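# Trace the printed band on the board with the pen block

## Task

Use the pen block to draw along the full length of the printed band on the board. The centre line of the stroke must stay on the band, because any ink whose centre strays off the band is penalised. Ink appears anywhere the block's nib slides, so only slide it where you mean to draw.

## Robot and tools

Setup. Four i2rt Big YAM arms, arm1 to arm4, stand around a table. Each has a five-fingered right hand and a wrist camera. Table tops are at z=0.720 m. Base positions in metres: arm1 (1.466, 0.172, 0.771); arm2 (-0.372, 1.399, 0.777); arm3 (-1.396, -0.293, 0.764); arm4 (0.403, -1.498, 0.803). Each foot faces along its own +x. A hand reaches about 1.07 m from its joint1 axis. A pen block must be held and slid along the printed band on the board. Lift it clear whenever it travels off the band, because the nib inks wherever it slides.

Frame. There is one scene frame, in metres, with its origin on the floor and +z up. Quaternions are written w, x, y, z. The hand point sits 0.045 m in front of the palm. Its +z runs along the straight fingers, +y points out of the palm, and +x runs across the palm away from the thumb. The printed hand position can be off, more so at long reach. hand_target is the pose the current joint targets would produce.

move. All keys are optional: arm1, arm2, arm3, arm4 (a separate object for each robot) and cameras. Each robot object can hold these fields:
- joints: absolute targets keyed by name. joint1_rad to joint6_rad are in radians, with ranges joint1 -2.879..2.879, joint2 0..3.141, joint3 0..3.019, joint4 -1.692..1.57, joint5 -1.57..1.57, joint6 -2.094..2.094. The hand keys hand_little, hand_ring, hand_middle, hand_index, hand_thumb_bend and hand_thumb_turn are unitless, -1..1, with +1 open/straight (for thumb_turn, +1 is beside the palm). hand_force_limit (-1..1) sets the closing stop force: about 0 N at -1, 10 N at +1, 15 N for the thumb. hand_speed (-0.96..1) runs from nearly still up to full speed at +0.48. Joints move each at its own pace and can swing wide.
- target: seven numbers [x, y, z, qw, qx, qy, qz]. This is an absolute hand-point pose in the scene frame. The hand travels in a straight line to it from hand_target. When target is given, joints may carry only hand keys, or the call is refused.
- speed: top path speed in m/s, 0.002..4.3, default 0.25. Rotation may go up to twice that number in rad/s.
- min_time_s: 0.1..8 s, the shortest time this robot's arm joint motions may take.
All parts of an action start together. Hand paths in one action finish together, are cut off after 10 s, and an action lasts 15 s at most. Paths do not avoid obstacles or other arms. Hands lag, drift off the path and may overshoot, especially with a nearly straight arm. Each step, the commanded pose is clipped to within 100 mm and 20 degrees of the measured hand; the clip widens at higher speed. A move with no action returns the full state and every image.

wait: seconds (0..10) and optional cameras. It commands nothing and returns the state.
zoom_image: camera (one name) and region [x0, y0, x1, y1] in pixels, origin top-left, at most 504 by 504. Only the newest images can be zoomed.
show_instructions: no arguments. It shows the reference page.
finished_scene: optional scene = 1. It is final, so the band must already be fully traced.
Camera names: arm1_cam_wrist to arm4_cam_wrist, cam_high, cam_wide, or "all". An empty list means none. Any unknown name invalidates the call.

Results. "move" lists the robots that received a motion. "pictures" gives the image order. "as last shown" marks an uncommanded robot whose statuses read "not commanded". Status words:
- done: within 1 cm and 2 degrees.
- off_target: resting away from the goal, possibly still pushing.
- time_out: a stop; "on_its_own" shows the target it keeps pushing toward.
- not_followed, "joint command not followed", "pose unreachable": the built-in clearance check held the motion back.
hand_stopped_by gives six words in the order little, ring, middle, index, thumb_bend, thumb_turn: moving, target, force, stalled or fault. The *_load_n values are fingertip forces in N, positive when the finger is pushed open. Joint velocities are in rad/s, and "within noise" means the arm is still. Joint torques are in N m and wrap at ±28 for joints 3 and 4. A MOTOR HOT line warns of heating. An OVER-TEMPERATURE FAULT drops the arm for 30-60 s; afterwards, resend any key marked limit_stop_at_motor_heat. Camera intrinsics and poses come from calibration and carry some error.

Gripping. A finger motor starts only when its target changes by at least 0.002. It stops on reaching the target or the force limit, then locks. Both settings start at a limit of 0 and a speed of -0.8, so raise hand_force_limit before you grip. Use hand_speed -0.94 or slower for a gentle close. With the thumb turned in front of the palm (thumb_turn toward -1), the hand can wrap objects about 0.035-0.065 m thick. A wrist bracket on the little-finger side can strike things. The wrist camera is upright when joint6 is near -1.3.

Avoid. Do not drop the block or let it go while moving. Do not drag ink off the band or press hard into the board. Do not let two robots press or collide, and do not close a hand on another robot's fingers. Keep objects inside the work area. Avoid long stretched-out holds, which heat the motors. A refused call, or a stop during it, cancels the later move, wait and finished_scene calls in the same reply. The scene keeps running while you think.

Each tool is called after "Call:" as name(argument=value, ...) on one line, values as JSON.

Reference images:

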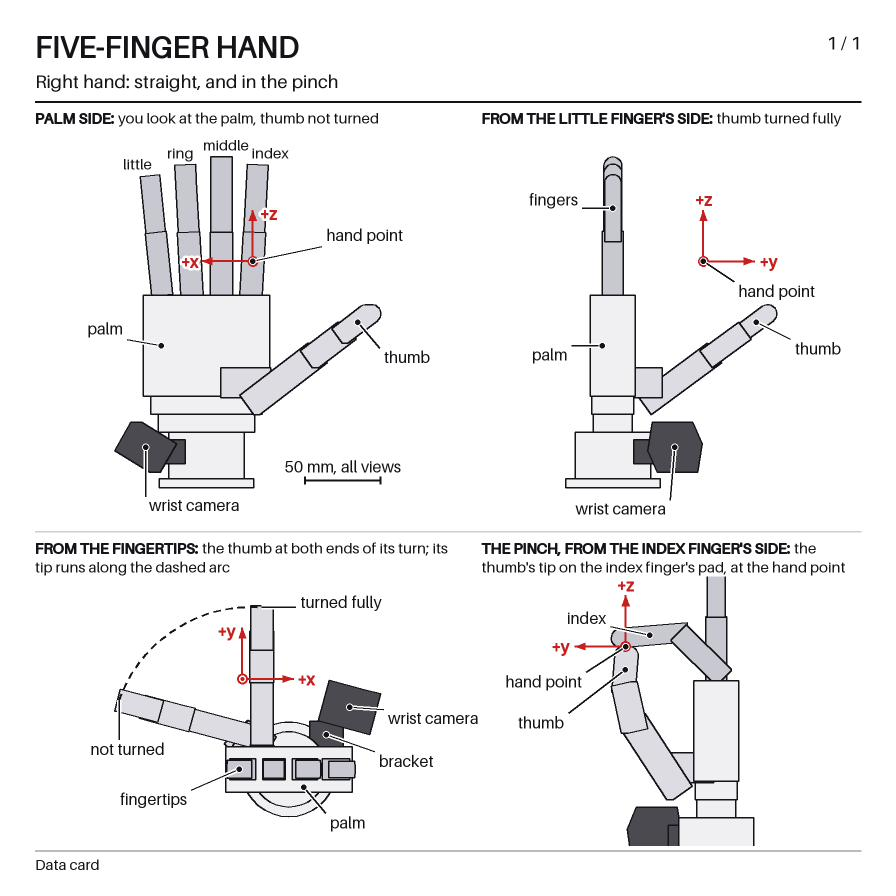

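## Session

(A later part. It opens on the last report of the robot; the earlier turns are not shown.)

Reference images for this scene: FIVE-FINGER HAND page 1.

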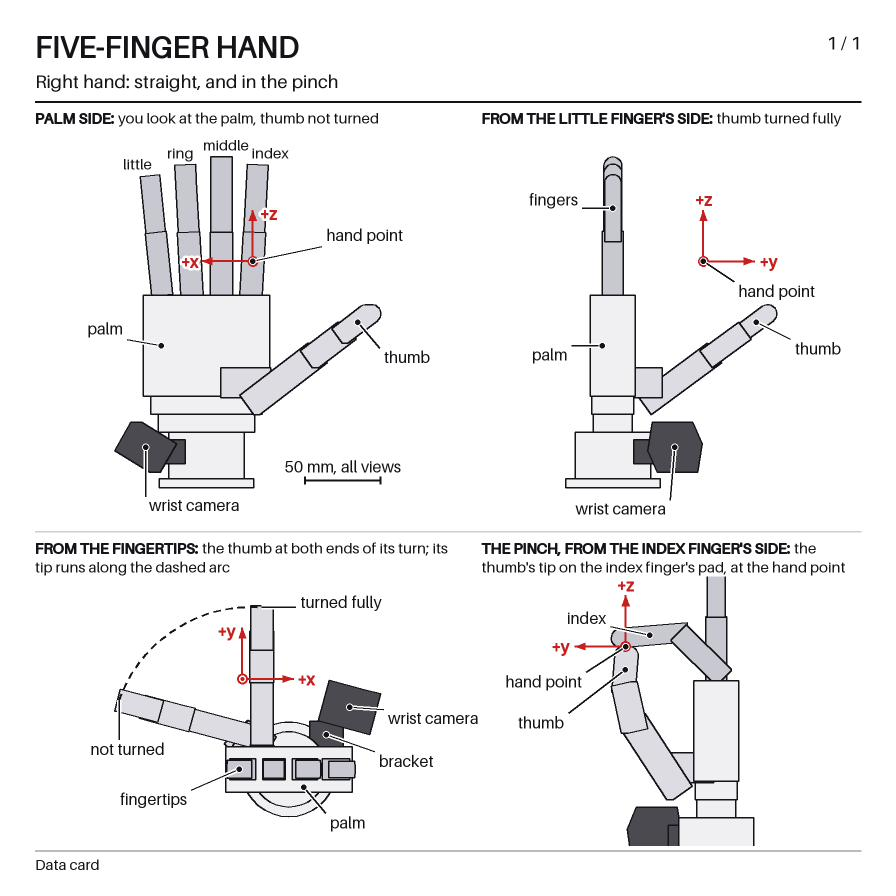

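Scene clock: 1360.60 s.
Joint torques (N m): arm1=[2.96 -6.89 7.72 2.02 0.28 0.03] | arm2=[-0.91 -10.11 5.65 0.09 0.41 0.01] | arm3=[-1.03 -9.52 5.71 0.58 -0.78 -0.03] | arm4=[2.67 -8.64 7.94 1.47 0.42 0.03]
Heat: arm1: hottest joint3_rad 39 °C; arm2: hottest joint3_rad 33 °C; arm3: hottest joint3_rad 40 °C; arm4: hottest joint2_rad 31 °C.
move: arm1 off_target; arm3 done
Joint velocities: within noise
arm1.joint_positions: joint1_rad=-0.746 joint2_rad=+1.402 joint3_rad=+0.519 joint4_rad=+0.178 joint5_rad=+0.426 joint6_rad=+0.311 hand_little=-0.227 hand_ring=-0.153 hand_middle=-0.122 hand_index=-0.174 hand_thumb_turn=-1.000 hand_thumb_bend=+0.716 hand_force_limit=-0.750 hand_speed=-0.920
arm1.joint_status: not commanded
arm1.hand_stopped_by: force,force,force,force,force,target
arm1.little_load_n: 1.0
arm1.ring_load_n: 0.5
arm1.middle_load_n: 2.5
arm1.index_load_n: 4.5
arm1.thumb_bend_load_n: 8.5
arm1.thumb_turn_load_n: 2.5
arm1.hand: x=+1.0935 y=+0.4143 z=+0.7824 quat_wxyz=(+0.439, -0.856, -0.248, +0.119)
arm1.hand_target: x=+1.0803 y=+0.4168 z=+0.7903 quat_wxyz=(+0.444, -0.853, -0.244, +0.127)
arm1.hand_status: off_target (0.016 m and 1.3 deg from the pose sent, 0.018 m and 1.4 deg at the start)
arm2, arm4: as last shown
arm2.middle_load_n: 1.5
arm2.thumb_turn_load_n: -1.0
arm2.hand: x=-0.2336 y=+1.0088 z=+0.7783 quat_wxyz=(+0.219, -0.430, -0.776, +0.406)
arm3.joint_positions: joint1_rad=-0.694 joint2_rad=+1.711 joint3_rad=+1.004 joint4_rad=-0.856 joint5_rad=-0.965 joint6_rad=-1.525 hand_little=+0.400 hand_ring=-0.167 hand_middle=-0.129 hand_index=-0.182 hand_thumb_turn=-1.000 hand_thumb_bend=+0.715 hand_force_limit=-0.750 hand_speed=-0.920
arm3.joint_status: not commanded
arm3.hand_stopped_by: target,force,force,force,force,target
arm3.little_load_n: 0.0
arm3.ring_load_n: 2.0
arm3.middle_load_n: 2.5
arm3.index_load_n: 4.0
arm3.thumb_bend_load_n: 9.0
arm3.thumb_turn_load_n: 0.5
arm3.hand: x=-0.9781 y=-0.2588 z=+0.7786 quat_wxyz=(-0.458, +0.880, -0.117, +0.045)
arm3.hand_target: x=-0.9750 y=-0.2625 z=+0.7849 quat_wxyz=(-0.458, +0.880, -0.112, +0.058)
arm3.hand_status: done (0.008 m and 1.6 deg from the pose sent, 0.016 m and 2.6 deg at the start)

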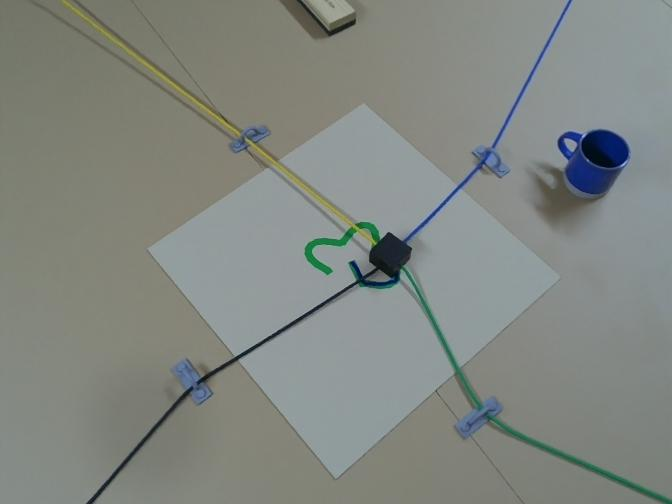

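Call:
move(arm1={"target": [1.0756, 0.4147, 0.790, 0.44313, -0.85123, -0.24408, 0.12706], "speed": 0.1}, arm3={"target": [-0.9807, -0.2643, 0.785, 0.45806, -0.87992, 0.11194, -0.05827], "speed": 0.1}, arm2={"target": [-0.2336, 1.0207, 0.780, -0.22033, 0.42324, 0.77952, -0.4058], "speed": 0.08}, cameras=["cam_high"])

Call:
zoom_image(camera="cam_high", region=[352, 222, 412, 282])

Scene clock: 1375.77 s.
Joint torques (N m): arm1=[3.02 -6.95 8.2 1.78 0.29 0.04] | arm2=[-0.85 -9.88 5.72 0.05 0.38 0.04] | arm3=[-1.03 -8.88 5.59 0.28 -0.78 -0.05] | arm4=[2.84 -8.59 7.97 1.47 0.41 0.02]
Heat: arm1: hottest joint3_rad 40 °C; arm2: hottest joint3_rad 33 °C; arm3: hottest joint3_rad 39 °C; arm4: hottest joint2_rad 31 °C.
move: arm1 off_target; arm2 done; arm3 done
Joint velocities: within noise
arm1.joint_positions: joint1_rad=-0.733 joint2_rad=+1.408 joint3_rad=+0.519 joint4_rad=+0.178 joint5_rad=+0.435 joint6_rad=+0.320 hand_little=-0.227 hand_ring=-0.153 hand_middle=-0.122 hand_index=-0.174 hand_thumb_turn=-1.000 hand_thumb_bend=+0.716 hand_force_limit=-0.750 hand_speed=-0.920
arm1.joint_status: not commanded
arm1.hand_stopped_by: force,force,force,force,force,target
arm1.little_load_n: 1.0
arm1.ring_load_n: 0.5
arm1.middle_load_n: 2.5
arm1.index_load_n: 4.5
arm1.thumb_bend_load_n: 8.5
arm1.thumb_turn_load_n: 2.5
arm1.hand: x=+1.0917 y=+0.4105 z=+0.7801 quat_wxyz=(+0.438, -0.856, -0.249, +0.118)
arm1.hand_target: x=+1.0761 y=+0.4143 z=+0.7904 quat_wxyz=(+0.444, -0.853, -0.245, +0.127)
arm1.hand_status: off_target (0.019 m and 1.4 deg from the pose sent, 0.020 m and 1.3 deg at the start)
arm2.joint_positions: joint1_rad=+0.276 joint2_rad=+1.637 joint3_rad=+0.836 joint4_rad=-0.909 joint5_rad=+0.954 joint6_rad=+1.733 hand_little=-0.279 hand_ring=-0.175 hand_middle=-0.114 hand_index=-0.144 hand_thumb_turn=-1.000 hand_thumb_bend=+0.739 hand_force_limit=-0.750 hand_speed=-0.920
arm2.joint_status: not commanded
arm2.hand_stopped_by: force,force,force,force,force,target
arm2.little_load_n: 0.5
arm2.ring_load_n: 0.0
arm2.middle_load_n: 2.0
arm2.index_load_n: 5.5
arm2.thumb_bend_load_n: 10.0
arm2.thumb_turn_load_n: -1.0
arm2.hand: x=-0.2352 y=+1.0141 z=+0.7779 quat_wxyz=(+0.220, -0.429, -0.776, +0.406)
arm2.hand_target: x=-0.2337 y=+1.0206 z=+0.7798 quat_wxyz=(+0.220, -0.423, -0.780, +0.406)
arm2.hand_status: done (0.007 m and 0.7 deg from the pose sent, 0.012 m and 0.9 deg at the start)
arm3.joint_positions: joint1_rad=-0.701 joint2_rad=+1.705 joint3_rad=+0.992 joint4_rad=-0.856 joint5_rad=-0.965 joint6_rad=-1.538 hand_little=+0.400 hand_ring=-0.167 hand_middle=-0.129 hand_index=-0.182 hand_thumb_turn=-1.000 hand_thumb_bend=+0.715 hand_force_limit=-0.750 hand_speed=-0.920
arm3.joint_status: not commanded
arm3.hand_stopped_by: target,force,force,force,force,target
arm3.little_load_n: 0.0
arm3.ring_load_n: 1.5
arm3.middle_load_n: 3.0
arm3.index_load_n: 4.0
arm3.thumb_bend_load_n: 9.0
arm3.thumb_turn_load_n: 0.0
arm3.hand: x=-0.9819 y=-0.2610 z=+0.7777 quat_wxyz=(-0.458, +0.880, -0.115, +0.047)
arm3.hand_target: x=-0.9807 y=-0.2643 z=+0.7849 quat_wxyz=(-0.458, +0.880, -0.112, +0.058)
arm3.hand_status: done (0.008 m and 1.3 deg from the pose sent, 0.009 m and 1.6 deg at the start)
arm4: as last shown
arm4.hand_target: x=+0.4659 y=-1.0145 z=+0.7854 quat_wxyz=(-0.427, +0.820, -0.338, +0.176)

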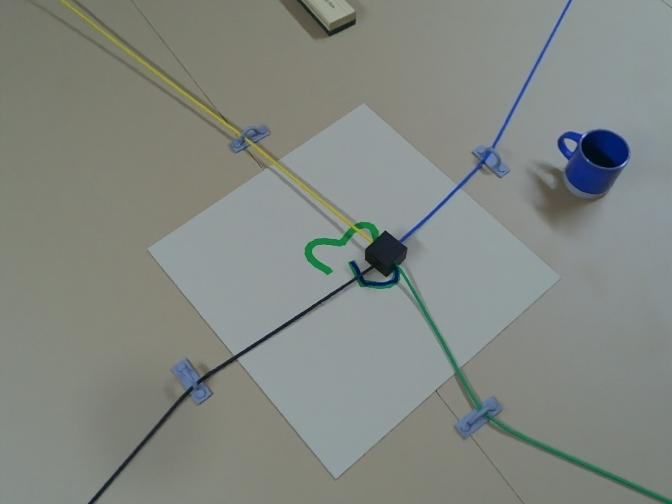

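Scaled by 8.400 from the camera's image (finer frame: 960x720).

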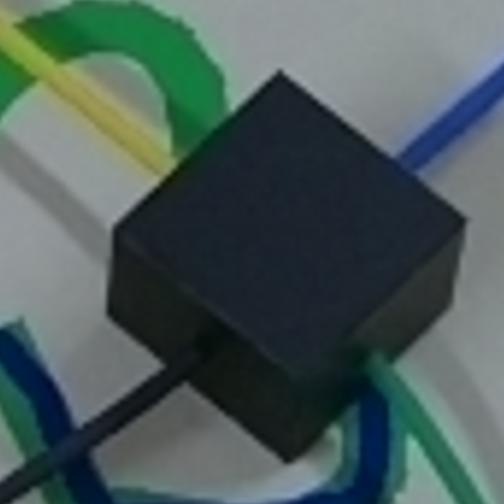

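Call:
move(arm1={"target": [1.0889, 0.4212, 0.790, 0.44313, -0.85123, -0.24408, 0.12706], "speed": 0.1}, arm3={"target": [-0.9850, -0.2656, 0.785, 0.45806, -0.87992, 0.11194, -0.05827], "speed": 0.1}, arm2={"target": [-0.2359, 1.0287, 0.780, -0.22033, 0.42324, 0.77952, -0.4058], "speed": 0.1}, arm4={"target": [0.4630, -1.0090, 0.785, 0.42692, -0.82008, 0.33801, -0.17596], "speed": 0.1}, cameras=["cam_high"])

Call:
zoom_image(camera="cam_high", region=[352, 218, 412, 278])

Scene clock: 1392.37 s.
Joint torques (N m): arm1=[1.67 -8.59 6.6 2.43 0.12 -0.17] | arm2=[-0.97 -9.64 5.65 -0.01 0.34 0.02] | arm3=[-1.08 -8.94 5.49 0.2 -0.79 -0.02] | arm4=[2.78 -8.64 8.02 1.5 0.42 0.03]
Heat: arm1: hottest joint3_rad 41 °C; arm2: hottest joint3_rad 33 °C; arm3: hottest joint3_rad 37 °C; arm4: hottest joint2_rad 31 °C.
move: arm1 off_target; arm2 done; arm3 done; arm4 off_target
Joint velocities: within noise
arm1.joint_positions: joint1_rad=-0.751 joint2_rad=+1.408 joint3_rad=+0.519 joint4_rad=+0.178 joint5_rad=+0.411 joint6_rad=+0.313 hand_little=-0.227 hand_ring=-0.153 hand_middle=-0.122 hand_index=-0.174 hand_thumb_turn=-1.000 hand_thumb_bend=+0.716 hand_force_limit=-0.750 hand_speed=-0.920
arm1.joint_status: not commanded
arm1.hand_stopped_by: force,force,force,force,force,target
arm1.little_load_n: 1.0
arm1.ring_load_n: 0.5
arm1.middle_load_n: 2.0
arm1.index_load_n: 4.0
arm1.thumb_bend_load_n: 8.5
arm1.thumb_turn_load_n: 2.5
arm1.hand: x=+1.0937 y=+0.4137 z=+0.7793 quat_wxyz=(+0.433, -0.858, -0.249, +0.121)
arm1.hand_target: x=+1.0890 y=+0.4211 z=+0.7901 quat_wxyz=(+0.444, -0.853, -0.244, +0.127)
arm1.hand_status: off_target (0.014 m and 1.6 deg from the pose sent, 0.015 m and 1.4 deg at the start)
arm2.joint_positions: joint1_rad=+0.285 joint2_rad=+1.622 joint3_rad=+0.817 joint4_rad=-0.915 joint5_rad=+0.954 joint6_rad=+1.749 hand_little=-0.279 hand_ring=-0.175 hand_middle=-0.114 hand_index=-0.144 hand_thumb_turn=-1.000 hand_thumb_bend=+0.739 hand_force_limit=-0.750 hand_speed=-0.920
arm2.joint_status: not commanded
arm2.hand_stopped_by: force,force,force,force,force,target
arm2.little_load_n: 1.0
arm2.ring_load_n: 0.5
arm2.middle_load_n: 2.0
arm2.index_load_n: 5.0
arm2.thumb_bend_load_n: 10.0
arm2.thumb_turn_load_n: -1.0
arm2.hand: x=-0.2373 y=+1.0217 z=+0.7785 quat_wxyz=(+0.219, -0.429, -0.776, +0.407)
arm2.hand_target: x=-0.2361 y=+1.0285 z=+0.7799 quat_wxyz=(+0.220, -0.423, -0.779, +0.406)
arm2.hand_status: done (0.007 m and 0.8 deg from the pose sent, 0.015 m and 0.8 deg at the start)
arm3.joint_positions: joint1_rad=-0.706 joint2_rad=+1.698 joint3_rad=+0.982 joint4_rad=-0.856 joint5_rad=-0.965 joint6_rad=-1.546 hand_little=+0.400 hand_ring=-0.167 hand_middle=-0.129 hand_index=-0.182 hand_thumb_turn=-1.000 hand_thumb_bend=+0.715 hand_force_limit=-0.750 hand_speed=-0.920
arm3.joint_status: not commanded
arm3.hand_stopped_by: target,force,force,force,force,target
arm3.little_load_n: 0.0
arm3.ring_load_n: 2.0
arm3.middle_load_n: 2.5
arm3.index_load_n: 4.0
arm3.thumb_bend_load_n: 9.0
arm3.thumb_turn_load_n: 0.5
arm3.hand: x=-0.9854 y=-0.2625 z=+0.7774 quat_wxyz=(-0.458, +0.880, -0.115, +0.049)
arm3.hand_target: x=-0.9849 y=-0.2655 z=+0.7848 quat_wxyz=(-0.458, +0.880, -0.112, +0.058)
arm3.hand_status: done (0.008 m and 1.2 deg from the pose sent, 0.009 m and 1.4 deg at the start)
arm4.joint_positions: joint1_rad=-0.286 joint2_rad=+1.580 joint3_rad=+0.620 joint4_rad=+0.172 joint5_rad=+0.626 joint6_rad=+0.522 hand_little=-0.250 hand_ring=-0.167 hand_middle=-0.129 hand_index=-0.189 hand_thumb_turn=-1.000 hand_thumb_bend=+0.713 hand_force_limit=-0.750 hand_speed=-0.920
arm4.joint_status: not commanded
arm4.hand_stopped_by: force,force,force,force,force,target
arm4.little_load_n: 1.0
arm4.ring_load_n: 0.0
arm4.middle_load_n: 1.5
arm4.index_load_n: 3.5
arm4.thumb_bend_load_n: 9.5
arm4.thumb_turn_load_n: 1.0
arm4.hand: x=+0.4704 y=-1.0249 z=+0.7782 quat_wxyz=(-0.418, +0.823, -0.339, +0.182)
arm4.hand_target: x=+0.4629 y=-1.0096 z=+0.7853 quat_wxyz=(-0.427, +0.820, -0.338, +0.176)
arm4.hand_status: off_target (0.019 m and 1.3 deg from the pose sent, 0.024 m and 1.3 deg at the start)

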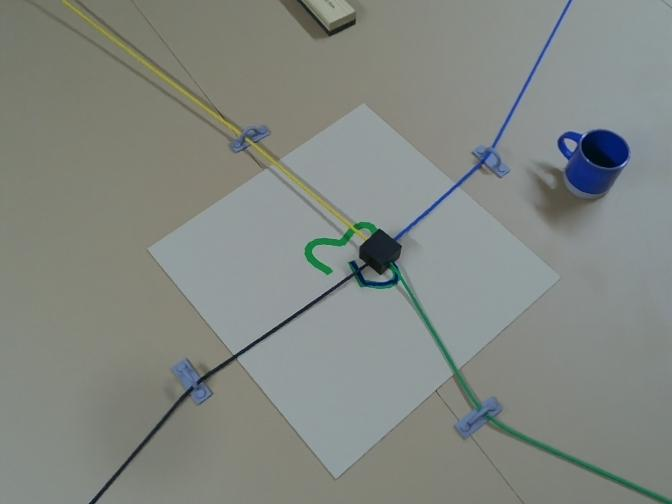

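Scaled by 8.400 from the camera's image (finer frame: 960x720).

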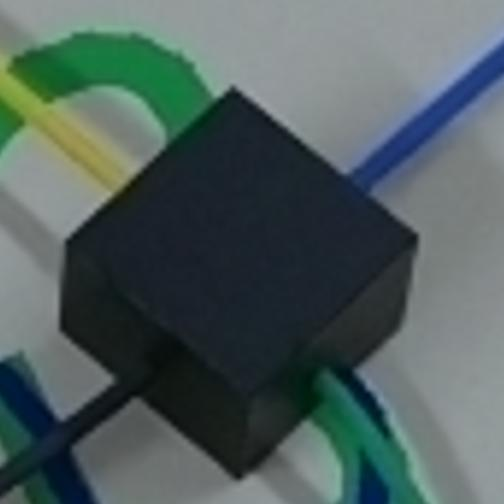

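Call:
zoom_image(camera="cam_high", region=[380, 252, 410, 292])

Scaled by 12.600 from the camera's image (finer frame: 960x720).

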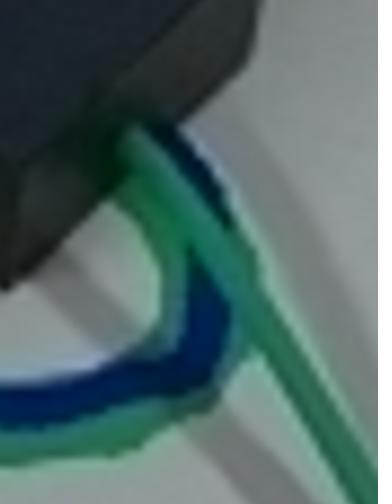

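Call:
move(arm1={"target": [1.0942, 0.4240, 0.790, 0.44313, -0.85123, -0.24408, 0.12706], "speed": 0.1}, arm3={"target": [-0.9659, -0.2597, 0.785, 0.45806, -0.87992, 0.11194, -0.05827], "speed": 0.1}, arm2={"target": [-0.2380, 1.0358, 0.780, -0.22033, 0.42324, 0.77952, -0.4058], "speed": 0.1}, arm4={"target": [0.4594, -1.0030, 0.785, 0.42692, -0.82008, 0.33801, -0.17596], "speed": 0.1}, cameras=["cam_high"])

Call:
zoom_image(camera="cam_high", region=[352, 212, 412, 272])

Scene clock: 1409.73 s.
Joint torques (N m): arm1=[1.55 -9.23 6 2.66 0.15 -0.18] | arm2=[-0.85 -9.47 5.56 -0.01 0.29 0.01] | arm3=[-0.26 -7.82 8.94 0.73 -0.78 0.24] | arm4=[2.84 -8.82 8.03 1.42 0.42 0.02]
Heat: arm1: hottest joint3_rad 40 °C; arm2: hottest joint3_rad 33 °C; arm3: hottest joint3_rad 36 °C; arm4: hottest joint2_rad 31 °C.
move: arm1 off_target; arm2 done; arm3 off_target; arm4 off_target
Joint velocities: within noise
arm1.joint_positions: joint1_rad=-0.765 joint2_rad=+1.408 joint3_rad=+0.519 joint4_rad=+0.178 joint5_rad=+0.399 joint6_rad=+0.304 hand_little=-0.227 hand_ring=-0.153 hand_middle=-0.122 hand_index=-0.174 hand_thumb_turn=-1.000 hand_thumb_bend=+0.716 hand_force_limit=-0.750 hand_speed=-0.920
arm1.joint_status: not commanded
arm1.hand_stopped_by: force,force,force,force,force,target
arm1.little_load_n: 1.0
arm1.ring_load_n: 0.5
arm1.middle_load_n: 2.0
arm1.index_load_n: 4.5
arm1.thumb_bend_load_n: 8.5
arm1.thumb_turn_load_n: 2.5
arm1.hand: x=+1.0962 y=+0.4169 z=+0.7788 quat_wxyz=(+0.431, -0.858, -0.250, +0.121)
arm1.hand_target: x=+1.0942 y=+0.4240 z=+0.7899 quat_wxyz=(+0.444, -0.853, -0.245, +0.127)
arm1.hand_status: off_target (0.013 m and 1.8 deg from the pose sent, 0.015 m and 1.6 deg at the start)
arm2.joint_positions: joint1_rad=+0.293 joint2_rad=+1.609 joint3_rad=+0.801 joint4_rad=-0.922 joint5_rad=+0.954 joint6_rad=+1.764 hand_little=-0.279 hand_ring=-0.175 hand_middle=-0.114 hand_index=-0.144 hand_thumb_turn=-1.000 hand_thumb_bend=+0.739 hand_force_limit=-0.750 hand_speed=-0.920
arm2.joint_status: not commanded
arm2.hand_stopped_by: force,force,force,force,force,target
arm2.little_load_n: 1.0
arm2.ring_load_n: 0.5
arm2.middle_load_n: 2.0
arm2.index_load_n: 5.5
arm2.thumb_bend_load_n: 10.0
arm2.thumb_turn_load_n: -1.0
arm2.hand: x=-0.2390 y=+1.0281 z=+0.7790 quat_wxyz=(+0.218, -0.430, -0.775, +0.408)
arm2.hand_target: x=-0.2380 y=+1.0356 z=+0.7799 quat_wxyz=(+0.220, -0.423, -0.780, +0.406)
arm2.hand_status: done (0.008 m and 1.0 deg from the pose sent, 0.014 m and 0.8 deg at the start)
arm3.joint_positions: joint1_rad=-0.697 joint2_rad=+1.708 joint3_rad=+0.982 joint4_rad=-0.853 joint5_rad=-0.965 joint6_rad=-1.532 hand_little=+0.400 hand_ring=-0.167 hand_middle=-0.129 hand_index=-0.182 hand_thumb_turn=-1.000 hand_thumb_bend=+0.715 hand_force_limit=-0.750 hand_speed=-0.920
arm3.joint_status: not commanded
arm3.hand_stopped_by: target,force,force,force,force,target
arm3.little_load_n: 0.0
arm3.ring_load_n: 1.5
arm3.middle_load_n: 3.0
arm3.index_load_n: 4.0
arm3.thumb_bend_load_n: 9.5
arm3.thumb_turn_load_n: 0.5
arm3.hand: x=-0.9869 y=-0.2584 z=+0.7740 quat_wxyz=(-0.459, +0.880, -0.119, +0.040)
arm3.hand_target: x=-0.9666 y=-0.2597 z=+0.7855 quat_wxyz=(-0.458, +0.880, -0.112, +0.058)
arm3.hand_status: off_target (0.024 m and 2.2 deg from the pose sent, 0.021 m and 1.2 deg at the start)
arm4.joint_positions: joint1_rad=-0.277 joint2_rad=+1.593 joint3_rad=+0.638 joint4_rad=+0.161 joint5_rad=+0.633 joint6_rad=+0.529 hand_little=-0.250 hand_ring=-0.167 hand_middle=-0.129 hand_index=-0.189 hand_thumb_turn=-1.000 hand_thumb_bend=+0.713 hand_force_limit=-0.750 hand_speed=-0.920
arm4.joint_status: not commanded
arm4.hand_stopped_by: force,force,force,force,force,target
arm4.little_load_n: 1.0
arm4.ring_load_n: 0.5
arm4.middle_load_n: 1.0
arm4.index_load_n: 3.5
arm4.thumb_bend_load_n: 9.5
arm4.thumb_turn_load_n: 1.0
arm4.hand: x=+0.4670 y=-1.0188 z=+0.7782 quat_wxyz=(-0.418, +0.823, -0.339, +0.183)
arm4.hand_target: x=+0.4593 y=-1.0035 z=+0.7854 quat_wxyz=(-0.427, +0.820, -0.338, +0.176)
arm4.hand_status: off_target (0.019 m and 1.3 deg from the pose sent, 0.025 m and 1.3 deg at the start)

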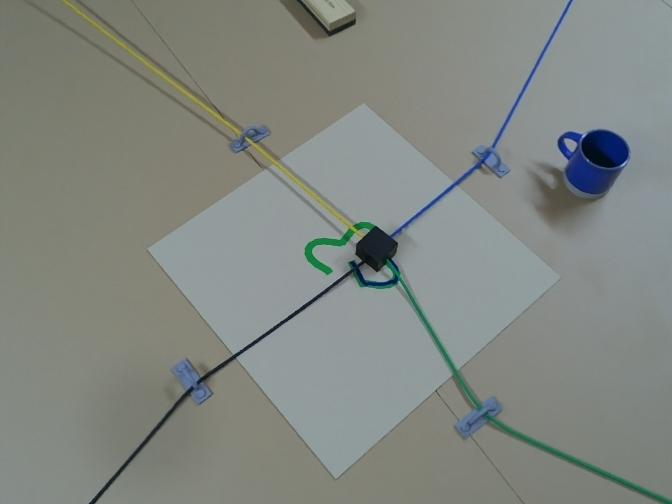

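Scaled by 8.400 from the camera's image (finer frame: 960x720).

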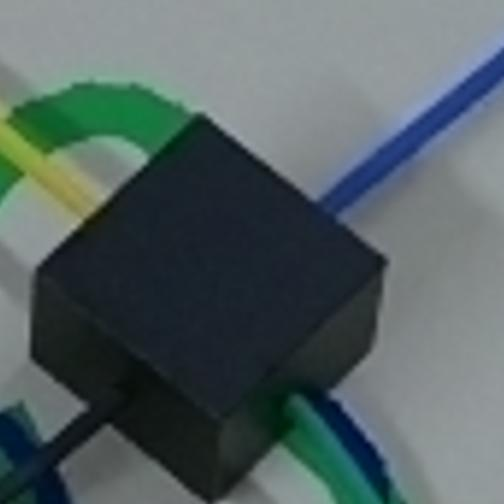

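Call:
move(arm1={"target": [1.1000, 0.4270, 0.790, 0.44313, -0.85123, -0.24408, 0.12706], "speed": 0.1}, arm3={"target": [-0.9558, -0.2566, 0.785, 0.45806, -0.87992, 0.11194, -0.05827], "speed": 0.12}, arm2={"target": [-0.2396, 1.0414, 0.780, -0.22033, 0.42324, 0.77952, -0.4058], "speed": 0.1}, arm4={"target": [0.4563, -0.9978, 0.785, 0.42692, -0.82008, 0.33801, -0.17596], "speed": 0.1}, cameras=["cam_high"])

Call:
zoom_image(camera="cam_high", region=[352, 212, 412, 272])

Scene clock: 1428.30 s.
Joint torques (N m): arm1=[1.44 -9.17 5.41 2.92 0.18 -0.2] | arm2=[-0.91 -9.29 5.59 0.01 0.3 0.01] | arm3=[0.38 -7.82 9.47 0.83 -0.77 0.21] | arm4=[2.78 -8.94 8.08 1.44 0.42 0.03]
Heat: arm1: hottest joint3_rad 40 °C; arm2: hottest joint3_rad 33 °C; arm3: hottest joint3_rad 37 °C; arm4: hottest joint2_rad 31 °C.
move: arm1 done; arm2 done; arm3 off_target; arm4 off_target
Joint velocities: within noise
arm1.joint_positions: joint1_rad=-0.781 joint2_rad=+1.400 joint3_rad=+0.519 joint4_rad=+0.178 joint5_rad=+0.384 joint6_rad=+0.294 hand_little=-0.227 hand_ring=-0.153 hand_middle=-0.122 hand_index=-0.174 hand_thumb_turn=-1.000 hand_thumb_bend=+0.716 hand_force_limit=-0.750 hand_speed=-0.920
arm1.joint_status: not commanded
arm1.hand_stopped_by: force,force,force,force,force,target
arm1.little_load_n: 1.0
arm1.ring_load_n: 0.5
arm1.middle_load_n: 2.0
arm1.index_load_n: 4.5
arm1.thumb_bend_load_n: 8.5
arm1.thumb_turn_load_n: 2.5
arm1.hand: x=+1.0980 y=+0.4210 z=+0.7820 quat_wxyz=(+0.432, -0.858, -0.249, +0.124)
arm1.hand_target: x=+1.0999 y=+0.4269 z=+0.7899 quat_wxyz=(+0.444, -0.853, -0.245, +0.127)
arm1.hand_status: done (0.010 m and 1.6 deg from the pose sent, 0.016 m and 1.8 deg at the start)
arm2.joint_positions: joint1_rad=+0.300 joint2_rad=+1.599 joint3_rad=+0.787 joint4_rad=-0.928 joint5_rad=+0.953 joint6_rad=+1.774 hand_little=-0.279 hand_ring=-0.175 hand_middle=-0.114 hand_index=-0.144 hand_thumb_turn=-1.000 hand_thumb_bend=+0.739 hand_force_limit=-0.750 hand_speed=-0.920
arm2.joint_status: not commanded
arm2.hand_stopped_by: force,force,force,force,force,target
arm2.little_load_n: 1.0
arm2.ring_load_n: 0.5
arm2.middle_load_n: 1.5
arm2.index_load_n: 5.5
arm2.thumb_bend_load_n: 10.0
arm2.thumb_turn_load_n: -1.0
arm2.hand: x=-0.2409 y=+1.0342 z=+0.7788 quat_wxyz=(+0.219, -0.429, -0.776, +0.407)
arm2.hand_target: x=-0.2398 y=+1.0413 z=+0.7798 quat_wxyz=(+0.220, -0.423, -0.779, +0.406)
arm2.hand_status: done (0.007 m and 0.9 deg from the pose sent, 0.013 m and 1.0 deg at the start)
arm3.joint_positions: joint1_rad=-0.686 joint2_rad=+1.724 joint3_rad=+0.999 joint4_rad=-0.844 joint5_rad=-0.965 joint6_rad=-1.510 hand_little=+0.400 hand_ring=-0.167 hand_middle=-0.129 hand_index=-0.182 hand_thumb_turn=-1.000 hand_thumb_bend=+0.715 hand_force_limit=-0.750 hand_speed=-0.920
arm3.joint_status: not commanded
arm3.hand_stopped_by: target,force,force,force,force,target
arm3.little_load_n: 0.0
arm3.ring_load_n: 1.0
arm3.middle_load_n: 2.5
arm3.index_load_n: 4.5
arm3.thumb_bend_load_n: 9.0
arm3.thumb_turn_load_n: 0.5
arm3.hand: x=-0.9799 y=-0.2550 z=+0.7728 quat_wxyz=(-0.459, +0.879, -0.121, +0.038)
arm3.hand_target: x=-0.9568 y=-0.2566 z=+0.7856 quat_wxyz=(-0.458, +0.880, -0.112, +0.058)
arm3.hand_status: off_target (0.027 m and 2.6 deg from the pose sent, 0.033 m and 2.2 deg at the start)
arm4.joint_positions: joint1_rad=-0.270 joint2_rad=+1.603 joint3_rad=+0.653 joint4_rad=+0.152 joint5_rad=+0.638 joint6_rad=+0.536 hand_little=-0.250 hand_ring=-0.167 hand_middle=-0.129 hand_index=-0.189 hand_thumb_turn=-1.000 hand_thumb_bend=+0.713 hand_force_limit=-0.750 hand_speed=-0.920
arm4.joint_status: not commanded
arm4.hand_stopped_by: force,force,force,force,force,target
arm4.little_load_n: 1.5
arm4.ring_load_n: 0.0
arm4.middle_load_n: 1.5
arm4.index_load_n: 3.5
arm4.thumb_bend_load_n: 9.5
arm4.thumb_turn_load_n: 1.0
arm4.hand: x=+0.4641 y=-1.0136 z=+0.7782 quat_wxyz=(-0.418, +0.823, -0.339, +0.183)
arm4.hand_target: x=+0.4562 y=-0.9984 z=+0.7854 quat_wxyz=(-0.427, +0.820, -0.338, +0.176)
arm4.hand_status: off_target (0.019 m and 1.3 deg from the pose sent, 0.025 m and 1.3 deg at the start)

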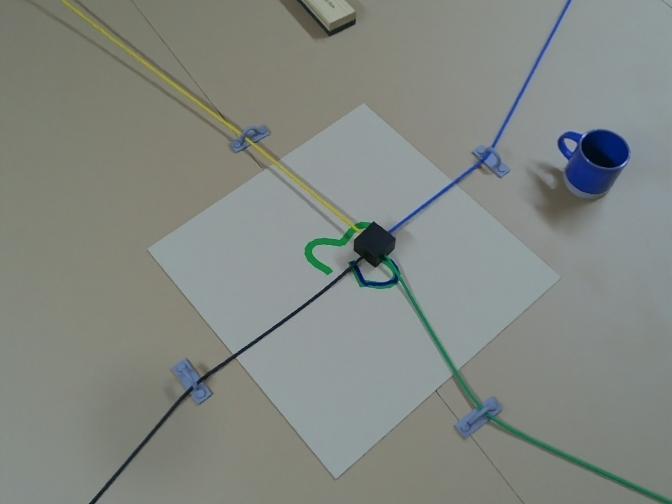

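Scaled by 8.400 from the camera's image (finer frame: 960x720).

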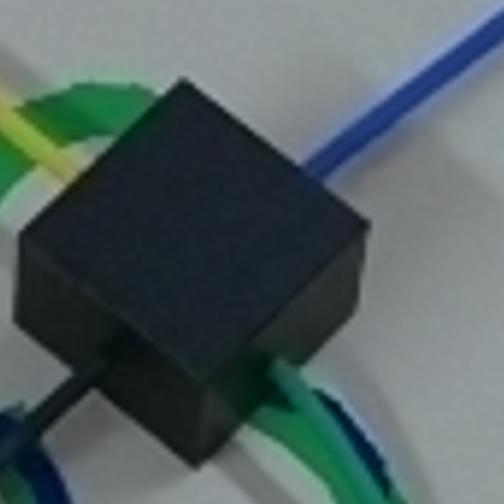

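Call:
move(arm1={"target": [1.1051, 0.4297, 0.790, 0.44313, -0.85123, -0.24408, 0.12706], "speed": 0.1}, arm3={"target": [-0.9472, -0.2540, 0.785, 0.45806, -0.87992, 0.11194, -0.05827], "speed": 0.12}, arm2={"target": [-0.2407, 1.0451, 0.780, -0.22033, 0.42324, 0.77952, -0.4058], "speed": 0.08}, arm4={"target": [0.4522, -0.9909, 0.785, 0.42692, -0.82008, 0.33801, -0.17596], "speed": 0.1}, cameras=["cam_high"])

Call:
zoom_image(camera="cam_high", region=[352, 212, 412, 272])

Scene clock: 1440.63 s.
Joint torques (N m): arm1=[1.38 -9.05 5.55 2.86 0.22 -0.23] | arm2=[-0.73 -9.05 5.61 -0.02 0.3 0.04] | arm3=[-0.09 -8.06 9.48 0.8 -0.73 0.21] | arm4=[2.84 -9.17 8.12 1.4 0.43 0.02]
Heat: arm1: hottest joint3_rad 39 °C; arm2: hottest joint3_rad 33 °C; arm3: hottest joint3_rad 37 °C; arm4: hottest joint2_rad 31 °C.
move: arm1 off_target; arm2 done; arm3 off_target; arm4 off_target
Joint velocities: within noise
arm1.joint_positions: joint1_rad=-0.795 joint2_rad=+1.392 joint3_rad=+0.508 joint4_rad=+0.184 joint5_rad=+0.371 joint6_rad=+0.286 hand_little=-0.227 hand_ring=-0.153 hand_middle=-0.122 hand_index=-0.174 hand_thumb_turn=-1.000 hand_thumb_bend=+0.716 hand_force_limit=-0.750 hand_speed=-0.920
arm1.joint_status: not commanded
arm1.hand_stopped_by: force,force,force,force,force,target
arm1.little_load_n: 1.0
arm1.ring_load_n: 0.5
arm1.middle_load_n: 2.5
arm1.index_load_n: 4.5
arm1.thumb_bend_load_n: 8.5
arm1.thumb_turn_load_n: 3.0
arm1.hand: x=+1.1032 y=+0.4226 z=+0.7813 quat_wxyz=(+0.431, -0.858, -0.249, +0.125)
arm1.hand_target: x=+1.1050 y=+0.4297 z=+0.7899 quat_wxyz=(+0.444, -0.853, -0.244, +0.127)
arm1.hand_status: off_target (0.011 m and 1.7 deg from the pose sent, 0.014 m and 1.6 deg at the start)
arm2.joint_positions: joint1_rad=+0.304 joint2_rad=+1.592 joint3_rad=+0.777 joint4_rad=-0.933 joint5_rad=+0.952 joint6_rad=+1.781 hand_little=-0.279 hand_ring=-0.175 hand_middle=-0.114 hand_index=-0.144 hand_thumb_turn=-1.000 hand_thumb_bend=+0.739 hand_force_limit=-0.750 hand_speed=-0.920
arm2.joint_status: not commanded
arm2.hand_stopped_by: force,force,force,force,force,target
arm2.little_load_n: 1.0
arm2.ring_load_n: 0.5
arm2.middle_load_n: 1.5
arm2.index_load_n: 5.0
arm2.thumb_bend_load_n: 10.0
arm2.thumb_turn_load_n: -1.0
arm2.hand: x=-0.2422 y=+1.0384 z=+0.7784 quat_wxyz=(+0.220, -0.429, -0.776, +0.407)
arm2.hand_target: x=-0.2409 y=+1.0450 z=+0.7798 quat_wxyz=(+0.220, -0.423, -0.780, +0.406)
arm2.hand_status: done (0.007 m and 0.8 deg from the pose sent, 0.011 m and 0.9 deg at the start)
arm3.joint_positions: joint1_rad=-0.677 joint2_rad=+1.738 joint3_rad=+1.020 joint4_rad=-0.836 joint5_rad=-0.965 joint6_rad=-1.493 hand_little=+0.400 hand_ring=-0.167 hand_middle=-0.129 hand_index=-0.182 hand_thumb_turn=-1.000 hand_thumb_bend=+0.715 hand_force_limit=-0.750 hand_speed=-0.920
arm3.joint_status: not commanded
arm3.hand_stopped_by: target,force,force,force,force,target
arm3.little_load_n: 0.0
arm3.ring_load_n: 1.5
arm3.middle_load_n: 2.5
arm3.index_load_n: 4.5
arm3.thumb_bend_load_n: 9.0
arm3.thumb_turn_load_n: 0.5
arm3.hand: x=-0.9712 y=-0.2526 z=+0.7728 quat_wxyz=(-0.459, +0.879, -0.121, +0.038)
arm3.hand_target: x=-0.9482 y=-0.2539 z=+0.7856 quat_wxyz=(-0.458, +0.880, -0.112, +0.058)
arm3.hand_status: off_target (0.027 m and 2.6 deg from the pose sent, 0.035 m and 2.6 deg at the start)
arm4.joint_positions: joint1_rad=-0.259 joint2_rad=+1.617 joint3_rad=+0.674 joint4_rad=+0.140 joint5_rad=+0.645 joint6_rad=+0.545 hand_little=-0.250 hand_ring=-0.167 hand_middle=-0.129 hand_index=-0.189 hand_thumb_turn=-1.000 hand_thumb_bend=+0.713 hand_force_limit=-0.750 hand_speed=-0.920
arm4.joint_status: not commanded
arm4.hand_stopped_by: force,force,force,force,force,target
arm4.little_load_n: 1.0
arm4.ring_load_n: 0.5
arm4.middle_load_n: 1.5
arm4.index_load_n: 3.5
arm4.thumb_bend_load_n: 9.5
arm4.thumb_turn_load_n: 1.0
arm4.hand: x=+0.4599 y=-1.0065 z=+0.7783 quat_wxyz=(-0.418, +0.823, -0.338, +0.182)
arm4.hand_target: x=+0.4520 y=-0.9914 z=+0.7854 quat_wxyz=(-0.427, +0.820, -0.338, +0.176)
arm4.hand_status: off_target (0.019 m and 1.3 deg from the pose sent, 0.026 m and 1.3 deg at the start)

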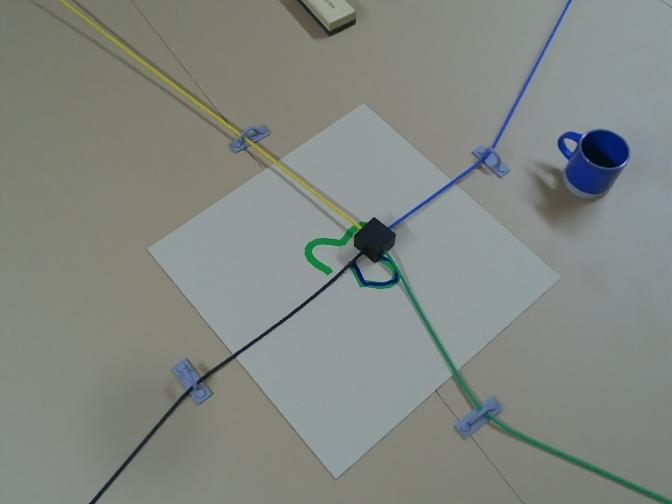

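Scaled by 8.400 from the camera's image (finer frame: 960x720).

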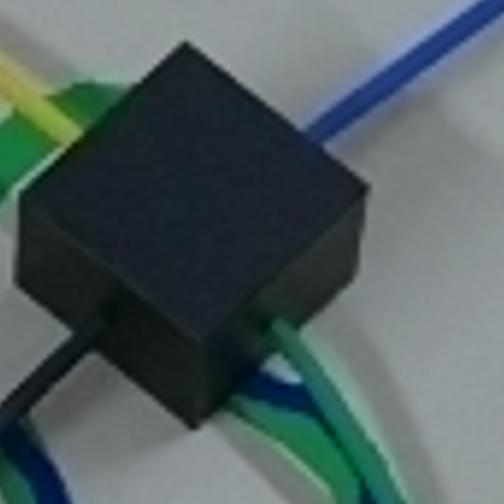

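Call:
zoom_image(camera="cam_high", region=[374, 248, 404, 288])

Scaled by 12.600 from the camera's image (finer frame: 960x720).

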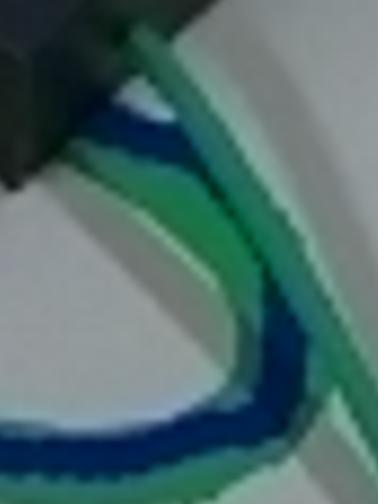

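Call:
move(arm1={"target": [1.1107, 0.4326, 0.790, 0.44313, -0.85123, -0.24408, 0.12706], "speed": 0.1}, arm3={"target": [-0.9420, -0.2524, 0.785, 0.45806, -0.87992, 0.11194, -0.05827], "speed": 0.12}, arm2={"target": [-0.2416, 1.0484, 0.780, -0.22033, 0.42324, 0.77952, -0.4058], "speed": 0.08}, arm4={"target": [0.4481, -0.9840, 0.785, 0.42692, -0.82008, 0.33801, -0.17596], "speed": 0.1}, cameras=["cam_high"])

Call:
zoom_image(camera="cam_high", region=[352, 202, 412, 262])

Scene clock: 1459.80 s.
Joint torques (N m): arm1=[1.32 -8.94 5.56 2.88 0.23 -0.23] | arm2=[-0.79 -9.17 5.65 0.01 0.31 0.02] | arm3=[0.26 -8.23 9.63 0.85 -0.72 0.23] | arm4=[2.96 -9.47 8.16 1.42 0.45 0.02]
Heat: arm1: hottest joint3_rad 39 °C; arm2: hottest joint3_rad 33 °C; arm3: hottest joint3_rad 39 °C; arm4: hottest joint3_rad 32 °C.
move: arm1 off_target; arm2 done; arm3 off_target; arm4 off_target
Joint velocities: within noise
arm1.joint_positions: joint1_rad=-0.812 joint2_rad=+1.384 joint3_rad=+0.499 joint4_rad=+0.188 joint5_rad=+0.357 joint6_rad=+0.276 hand_little=-0.227 hand_ring=-0.153 hand_middle=-0.122 hand_index=-0.174 hand_thumb_turn=-1.000 hand_thumb_bend=+0.716 hand_force_limit=-0.750 hand_speed=-0.920
arm1.joint_status: not commanded
arm1.hand_stopped_by: force,force,force,force,force,target
arm1.little_load_n: 0.5
arm1.ring_load_n: 0.5
arm1.middle_load_n: 2.5
arm1.index_load_n: 4.5
arm1.thumb_bend_load_n: 8.5
arm1.thumb_turn_load_n: 2.5
arm1.hand: x=+1.1088 y=+0.4253 z=+0.7811 quat_wxyz=(+0.431, -0.859, -0.249, +0.125)
arm1.hand_target: x=+1.1107 y=+0.4325 z=+0.7898 quat_wxyz=(+0.444, -0.853, -0.244, +0.127)
arm1.hand_status: off_target (0.012 m and 1.8 deg from the pose sent, 0.015 m and 1.7 deg at the start)
arm2.joint_positions: joint1_rad=+0.308 joint2_rad=+1.587 joint3_rad=+0.770 joint4_rad=-0.938 joint5_rad=+0.951 joint6_rad=+1.787 hand_little=-0.279 hand_ring=-0.175 hand_middle=-0.114 hand_index=-0.144 hand_thumb_turn=-1.000 hand_thumb_bend=+0.739 hand_force_limit=-0.750 hand_speed=-0.920
arm2.joint_status: not commanded
arm2.hand_stopped_by: force,force,force,force,force,target
arm2.little_load_n: 1.0
arm2.ring_load_n: 0.5
arm2.middle_load_n: 1.5
arm2.index_load_n: 5.0
arm2.thumb_bend_load_n: 10.0
arm2.thumb_turn_load_n: -1.0
arm2.hand: x=-0.2432 y=+1.0420 z=+0.7784 quat_wxyz=(+0.220, -0.428, -0.776, +0.407)
arm2.hand_target: x=-0.2418 y=+1.0482 z=+0.7799 quat_wxyz=(+0.220, -0.423, -0.779, +0.406)
arm2.hand_status: done (0.007 m and 0.7 deg from the pose sent, 0.010 m and 0.8 deg at the start)
arm3.joint_positions: joint1_rad=-0.672 joint2_rad=+1.747 joint3_rad=+1.032 joint4_rad=-0.832 joint5_rad=-0.965 joint6_rad=-1.483 hand_little=+0.400 hand_ring=-0.167 hand_middle=-0.129 hand_index=-0.182 hand_thumb_turn=-1.000 hand_thumb_bend=+0.715 hand_force_limit=-0.750 hand_speed=-0.920
arm3.joint_status: not commanded
arm3.hand_stopped_by: target,force,force,force,force,target
arm3.little_load_n: 0.5
arm3.ring_load_n: 1.0
arm3.middle_load_n: 3.0
arm3.index_load_n: 4.0
arm3.thumb_bend_load_n: 9.0
arm3.thumb_turn_load_n: 1.0
arm3.hand: x=-0.9664 y=-0.2513 z=+0.7727 quat_wxyz=(-0.459, +0.879, -0.122, +0.038)
arm3.hand_target: x=-0.9429 y=-0.2524 z=+0.7857 quat_wxyz=(-0.458, +0.880, -0.112, +0.058)
arm3.hand_status: off_target (0.027 m and 2.6 deg from the pose sent, 0.032 m and 2.6 deg at the start)
arm4.joint_positions: joint1_rad=-0.250 joint2_rad=+1.631 joint3_rad=+0.695 joint4_rad=+0.128 joint5_rad=+0.651 joint6_rad=+0.553 hand_little=-0.250 hand_ring=-0.167 hand_middle=-0.129 hand_index=-0.189 hand_thumb_turn=-1.000 hand_thumb_bend=+0.713 hand_force_limit=-0.750 hand_speed=-0.920
arm4.joint_status: not commanded
arm4.hand_stopped_by: force,force,force,force,force,target
arm4.little_load_n: 1.0
arm4.ring_load_n: 0.5
arm4.middle_load_n: 1.5
arm4.index_load_n: 3.5
arm4.thumb_bend_load_n: 9.5
arm4.thumb_turn_load_n: 1.0
arm4.hand: x=+0.4562 y=-0.9997 z=+0.7780 quat_wxyz=(-0.418, +0.823, -0.338, +0.183)
arm4.hand_target: x=+0.4480 y=-0.9847 z=+0.7852 quat_wxyz=(-0.427, +0.820, -0.338, +0.176)
arm4.hand_status: off_target (0.019 m and 1.3 deg from the pose sent, 0.026 m and 1.3 deg at the start)

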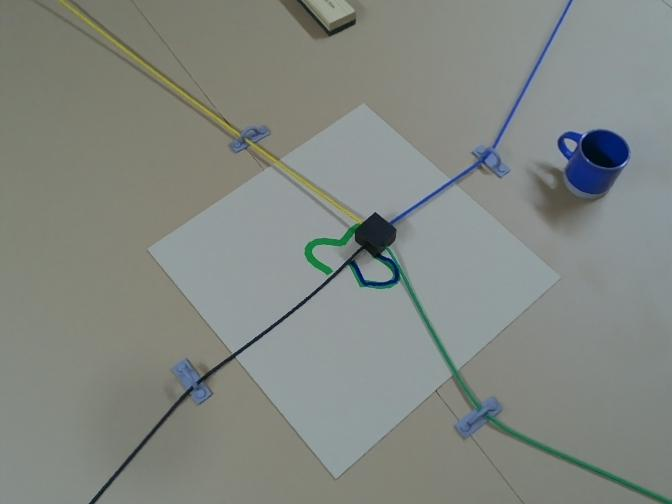

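Scaled by 8.400 from the camera's image (finer frame: 960x720).

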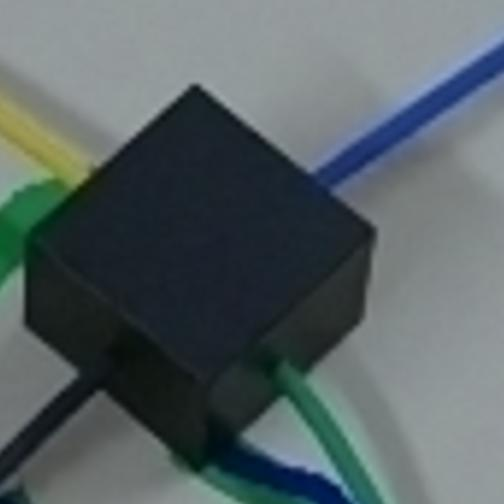

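Call:
move(arm1={"target": [1.1157, 0.4352, 0.790, 0.44313, -0.85123, -0.24408, 0.12706], "speed": 0.1}, arm3={"target": [-0.9382, -0.2512, 0.785, 0.45806, -0.87992, 0.11194, -0.05827], "speed": 0.12}, arm2={"target": [-0.2433, 1.0543, 0.780, -0.22033, 0.42324, 0.77952, -0.4058], "speed": 0.1}, arm4={"target": [0.4440, -0.9771, 0.785, 0.42692, -0.82008, 0.33801, -0.17596], "speed": 0.1}, cameras=["cam_high"])

Call:
zoom_image(camera="cam_high", region=[352, 202, 412, 262])

Scene clock: 1473.50 s.
Joint torques (N m): arm1=[1.38 -8.76 5.59 2.89 0.21 -0.23] | arm2=[-0.85 -9 5.61 -0.08 0.3 0.05] | arm3=[0.09 -8.41 9.65 0.96 -0.76 0.24] | arm4=[2.84 -9.58 8.17 1.42 0.45 0.03]
Heat: arm1: hottest joint3_rad 39 °C; arm2: hottest joint3_rad 33 °C; arm3: hottest joint3_rad 39 °C; arm4: hottest joint2_rad 31 °C.
move: arm1 off_target; arm2 done; arm3 off_target; arm4 off_target
Joint velocities: within noise
arm1.joint_positions: joint1_rad=-0.828 joint2_rad=+1.376 joint3_rad=+0.491 joint4_rad=+0.192 joint5_rad=+0.345 joint6_rad=+0.265 hand_little=-0.227 hand_ring=-0.153 hand_middle=-0.122 hand_index=-0.174 hand_thumb_turn=-1.000 hand_thumb_bend=+0.716 hand_force_limit=-0.750 hand_speed=-0.920
arm1.joint_status: not commanded
arm1.hand_stopped_by: force,force,force,force,force,target
arm1.little_load_n: 0.5
arm1.ring_load_n: 0.5
arm1.middle_load_n: 2.0
arm1.index_load_n: 4.5
arm1.thumb_bend_load_n: 8.0
arm1.thumb_turn_load_n: 2.5
arm1.hand: x=+1.1140 y=+0.4278 z=+0.7810 quat_wxyz=(+0.430, -0.859, -0.249, +0.125)
arm1.hand_target: x=+1.1157 y=+0.4350 z=+0.7897 quat_wxyz=(+0.444, -0.853, -0.245, +0.127)
arm1.hand_status: off_target (0.012 m and 1.8 deg from the pose sent, 0.015 m and 1.7 deg at the start)
arm2.joint_positions: joint1_rad=+0.316 joint2_rad=+1.575 joint3_rad=+0.756 joint4_rad=-0.944 joint5_rad=+0.949 joint6_rad=+1.800 hand_little=-0.279 hand_ring=-0.175 hand_middle=-0.114 hand_index=-0.144 hand_thumb_turn=-1.000 hand_thumb_bend=+0.739 hand_force_limit=-0.750 hand_speed=-0.920
arm2.joint_status: not commanded
arm2.hand_stopped_by: force,force,force,force,force,target
arm2.little_load_n: 1.0
arm2.ring_load_n: 0.5
arm2.middle_load_n: 2.0
arm2.index_load_n: 5.5
arm2.thumb_bend_load_n: 10.0
arm2.thumb_turn_load_n: -1.0
arm2.hand: x=-0.2443 y=+1.0476 z=+0.7788 quat_wxyz=(+0.219, -0.429, -0.776, +0.407)
arm2.hand_target: x=-0.2433 y=+1.0541 z=+0.7800 quat_wxyz=(+0.220, -0.423, -0.780, +0.406)
arm2.hand_status: done (0.007 m and 0.8 deg from the pose sent, 0.012 m and 0.7 deg at the start)
arm3.joint_positions: joint1_rad=-0.668 joint2_rad=+1.753 joint3_rad=+1.041 joint4_rad=-0.829 joint5_rad=-0.965 joint6_rad=-1.476 hand_little=+0.400 hand_ring=-0.167 hand_middle=-0.129 hand_index=-0.182 hand_thumb_turn=-1.000 hand_thumb_bend=+0.715 hand_force_limit=-0.750 hand_speed=-0.920
arm3.joint_status: not commanded
arm3.hand_stopped_by: target,force,force,force,force,target
arm3.little_load_n: 0.0
arm3.ring_load_n: 1.0
arm3.middle_load_n: 2.5
arm3.index_load_n: 4.5
arm3.thumb_bend_load_n: 9.0
arm3.thumb_turn_load_n: 0.5
arm3.hand: x=-0.9627 y=-0.2502 z=+0.7726 quat_wxyz=(-0.459, +0.879, -0.121, +0.038)
arm3.hand_target: x=-0.9391 y=-0.2511 z=+0.7858 quat_wxyz=(-0.458, +0.880, -0.112, +0.059)
arm3.hand_status: off_target (0.027 m and 2.6 deg from the pose sent, 0.031 m and 2.6 deg at the start)
arm4.joint_positions: joint1_rad=-0.241 joint2_rad=+1.645 joint3_rad=+0.716 joint4_rad=+0.116 joint5_rad=+0.658 joint6_rad=+0.562 hand_little=-0.250 hand_ring=-0.167 hand_middle=-0.129 hand_index=-0.189 hand_thumb_turn=-1.000 hand_thumb_bend=+0.713 hand_force_limit=-0.750 hand_speed=-0.920
arm4.joint_status: not commanded
arm4.hand_stopped_by: force,force,force,force,force,target
arm4.little_load_n: 1.0
arm4.ring_load_n: 0.5
arm4.middle_load_n: 1.5
arm4.index_load_n: 4.0
arm4.thumb_bend_load_n: 9.5
arm4.thumb_turn_load_n: 1.0
arm4.hand: x=+0.4523 y=-0.9928 z=+0.7781 quat_wxyz=(-0.418, +0.823, -0.338, +0.183)
arm4.hand_target: x=+0.4439 y=-0.9778 z=+0.7852 quat_wxyz=(-0.427, +0.820, -0.338, +0.176)
arm4.hand_status: off_target (0.019 m and 1.3 deg from the pose sent, 0.027 m and 1.3 deg at the start)

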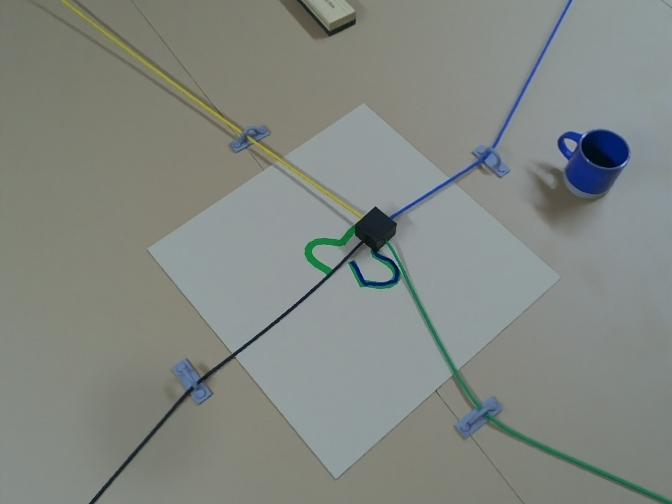

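Scaled by 8.400 from the camera's image (finer frame: 960x720).

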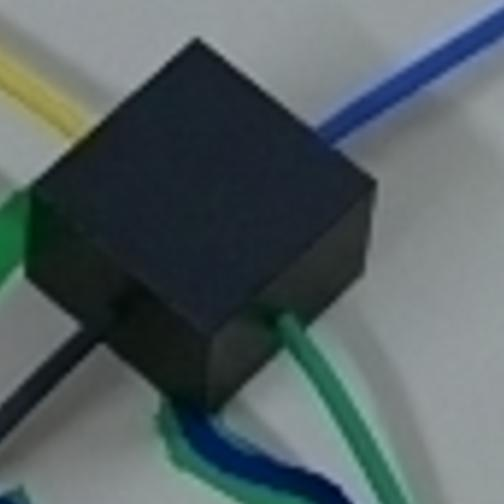

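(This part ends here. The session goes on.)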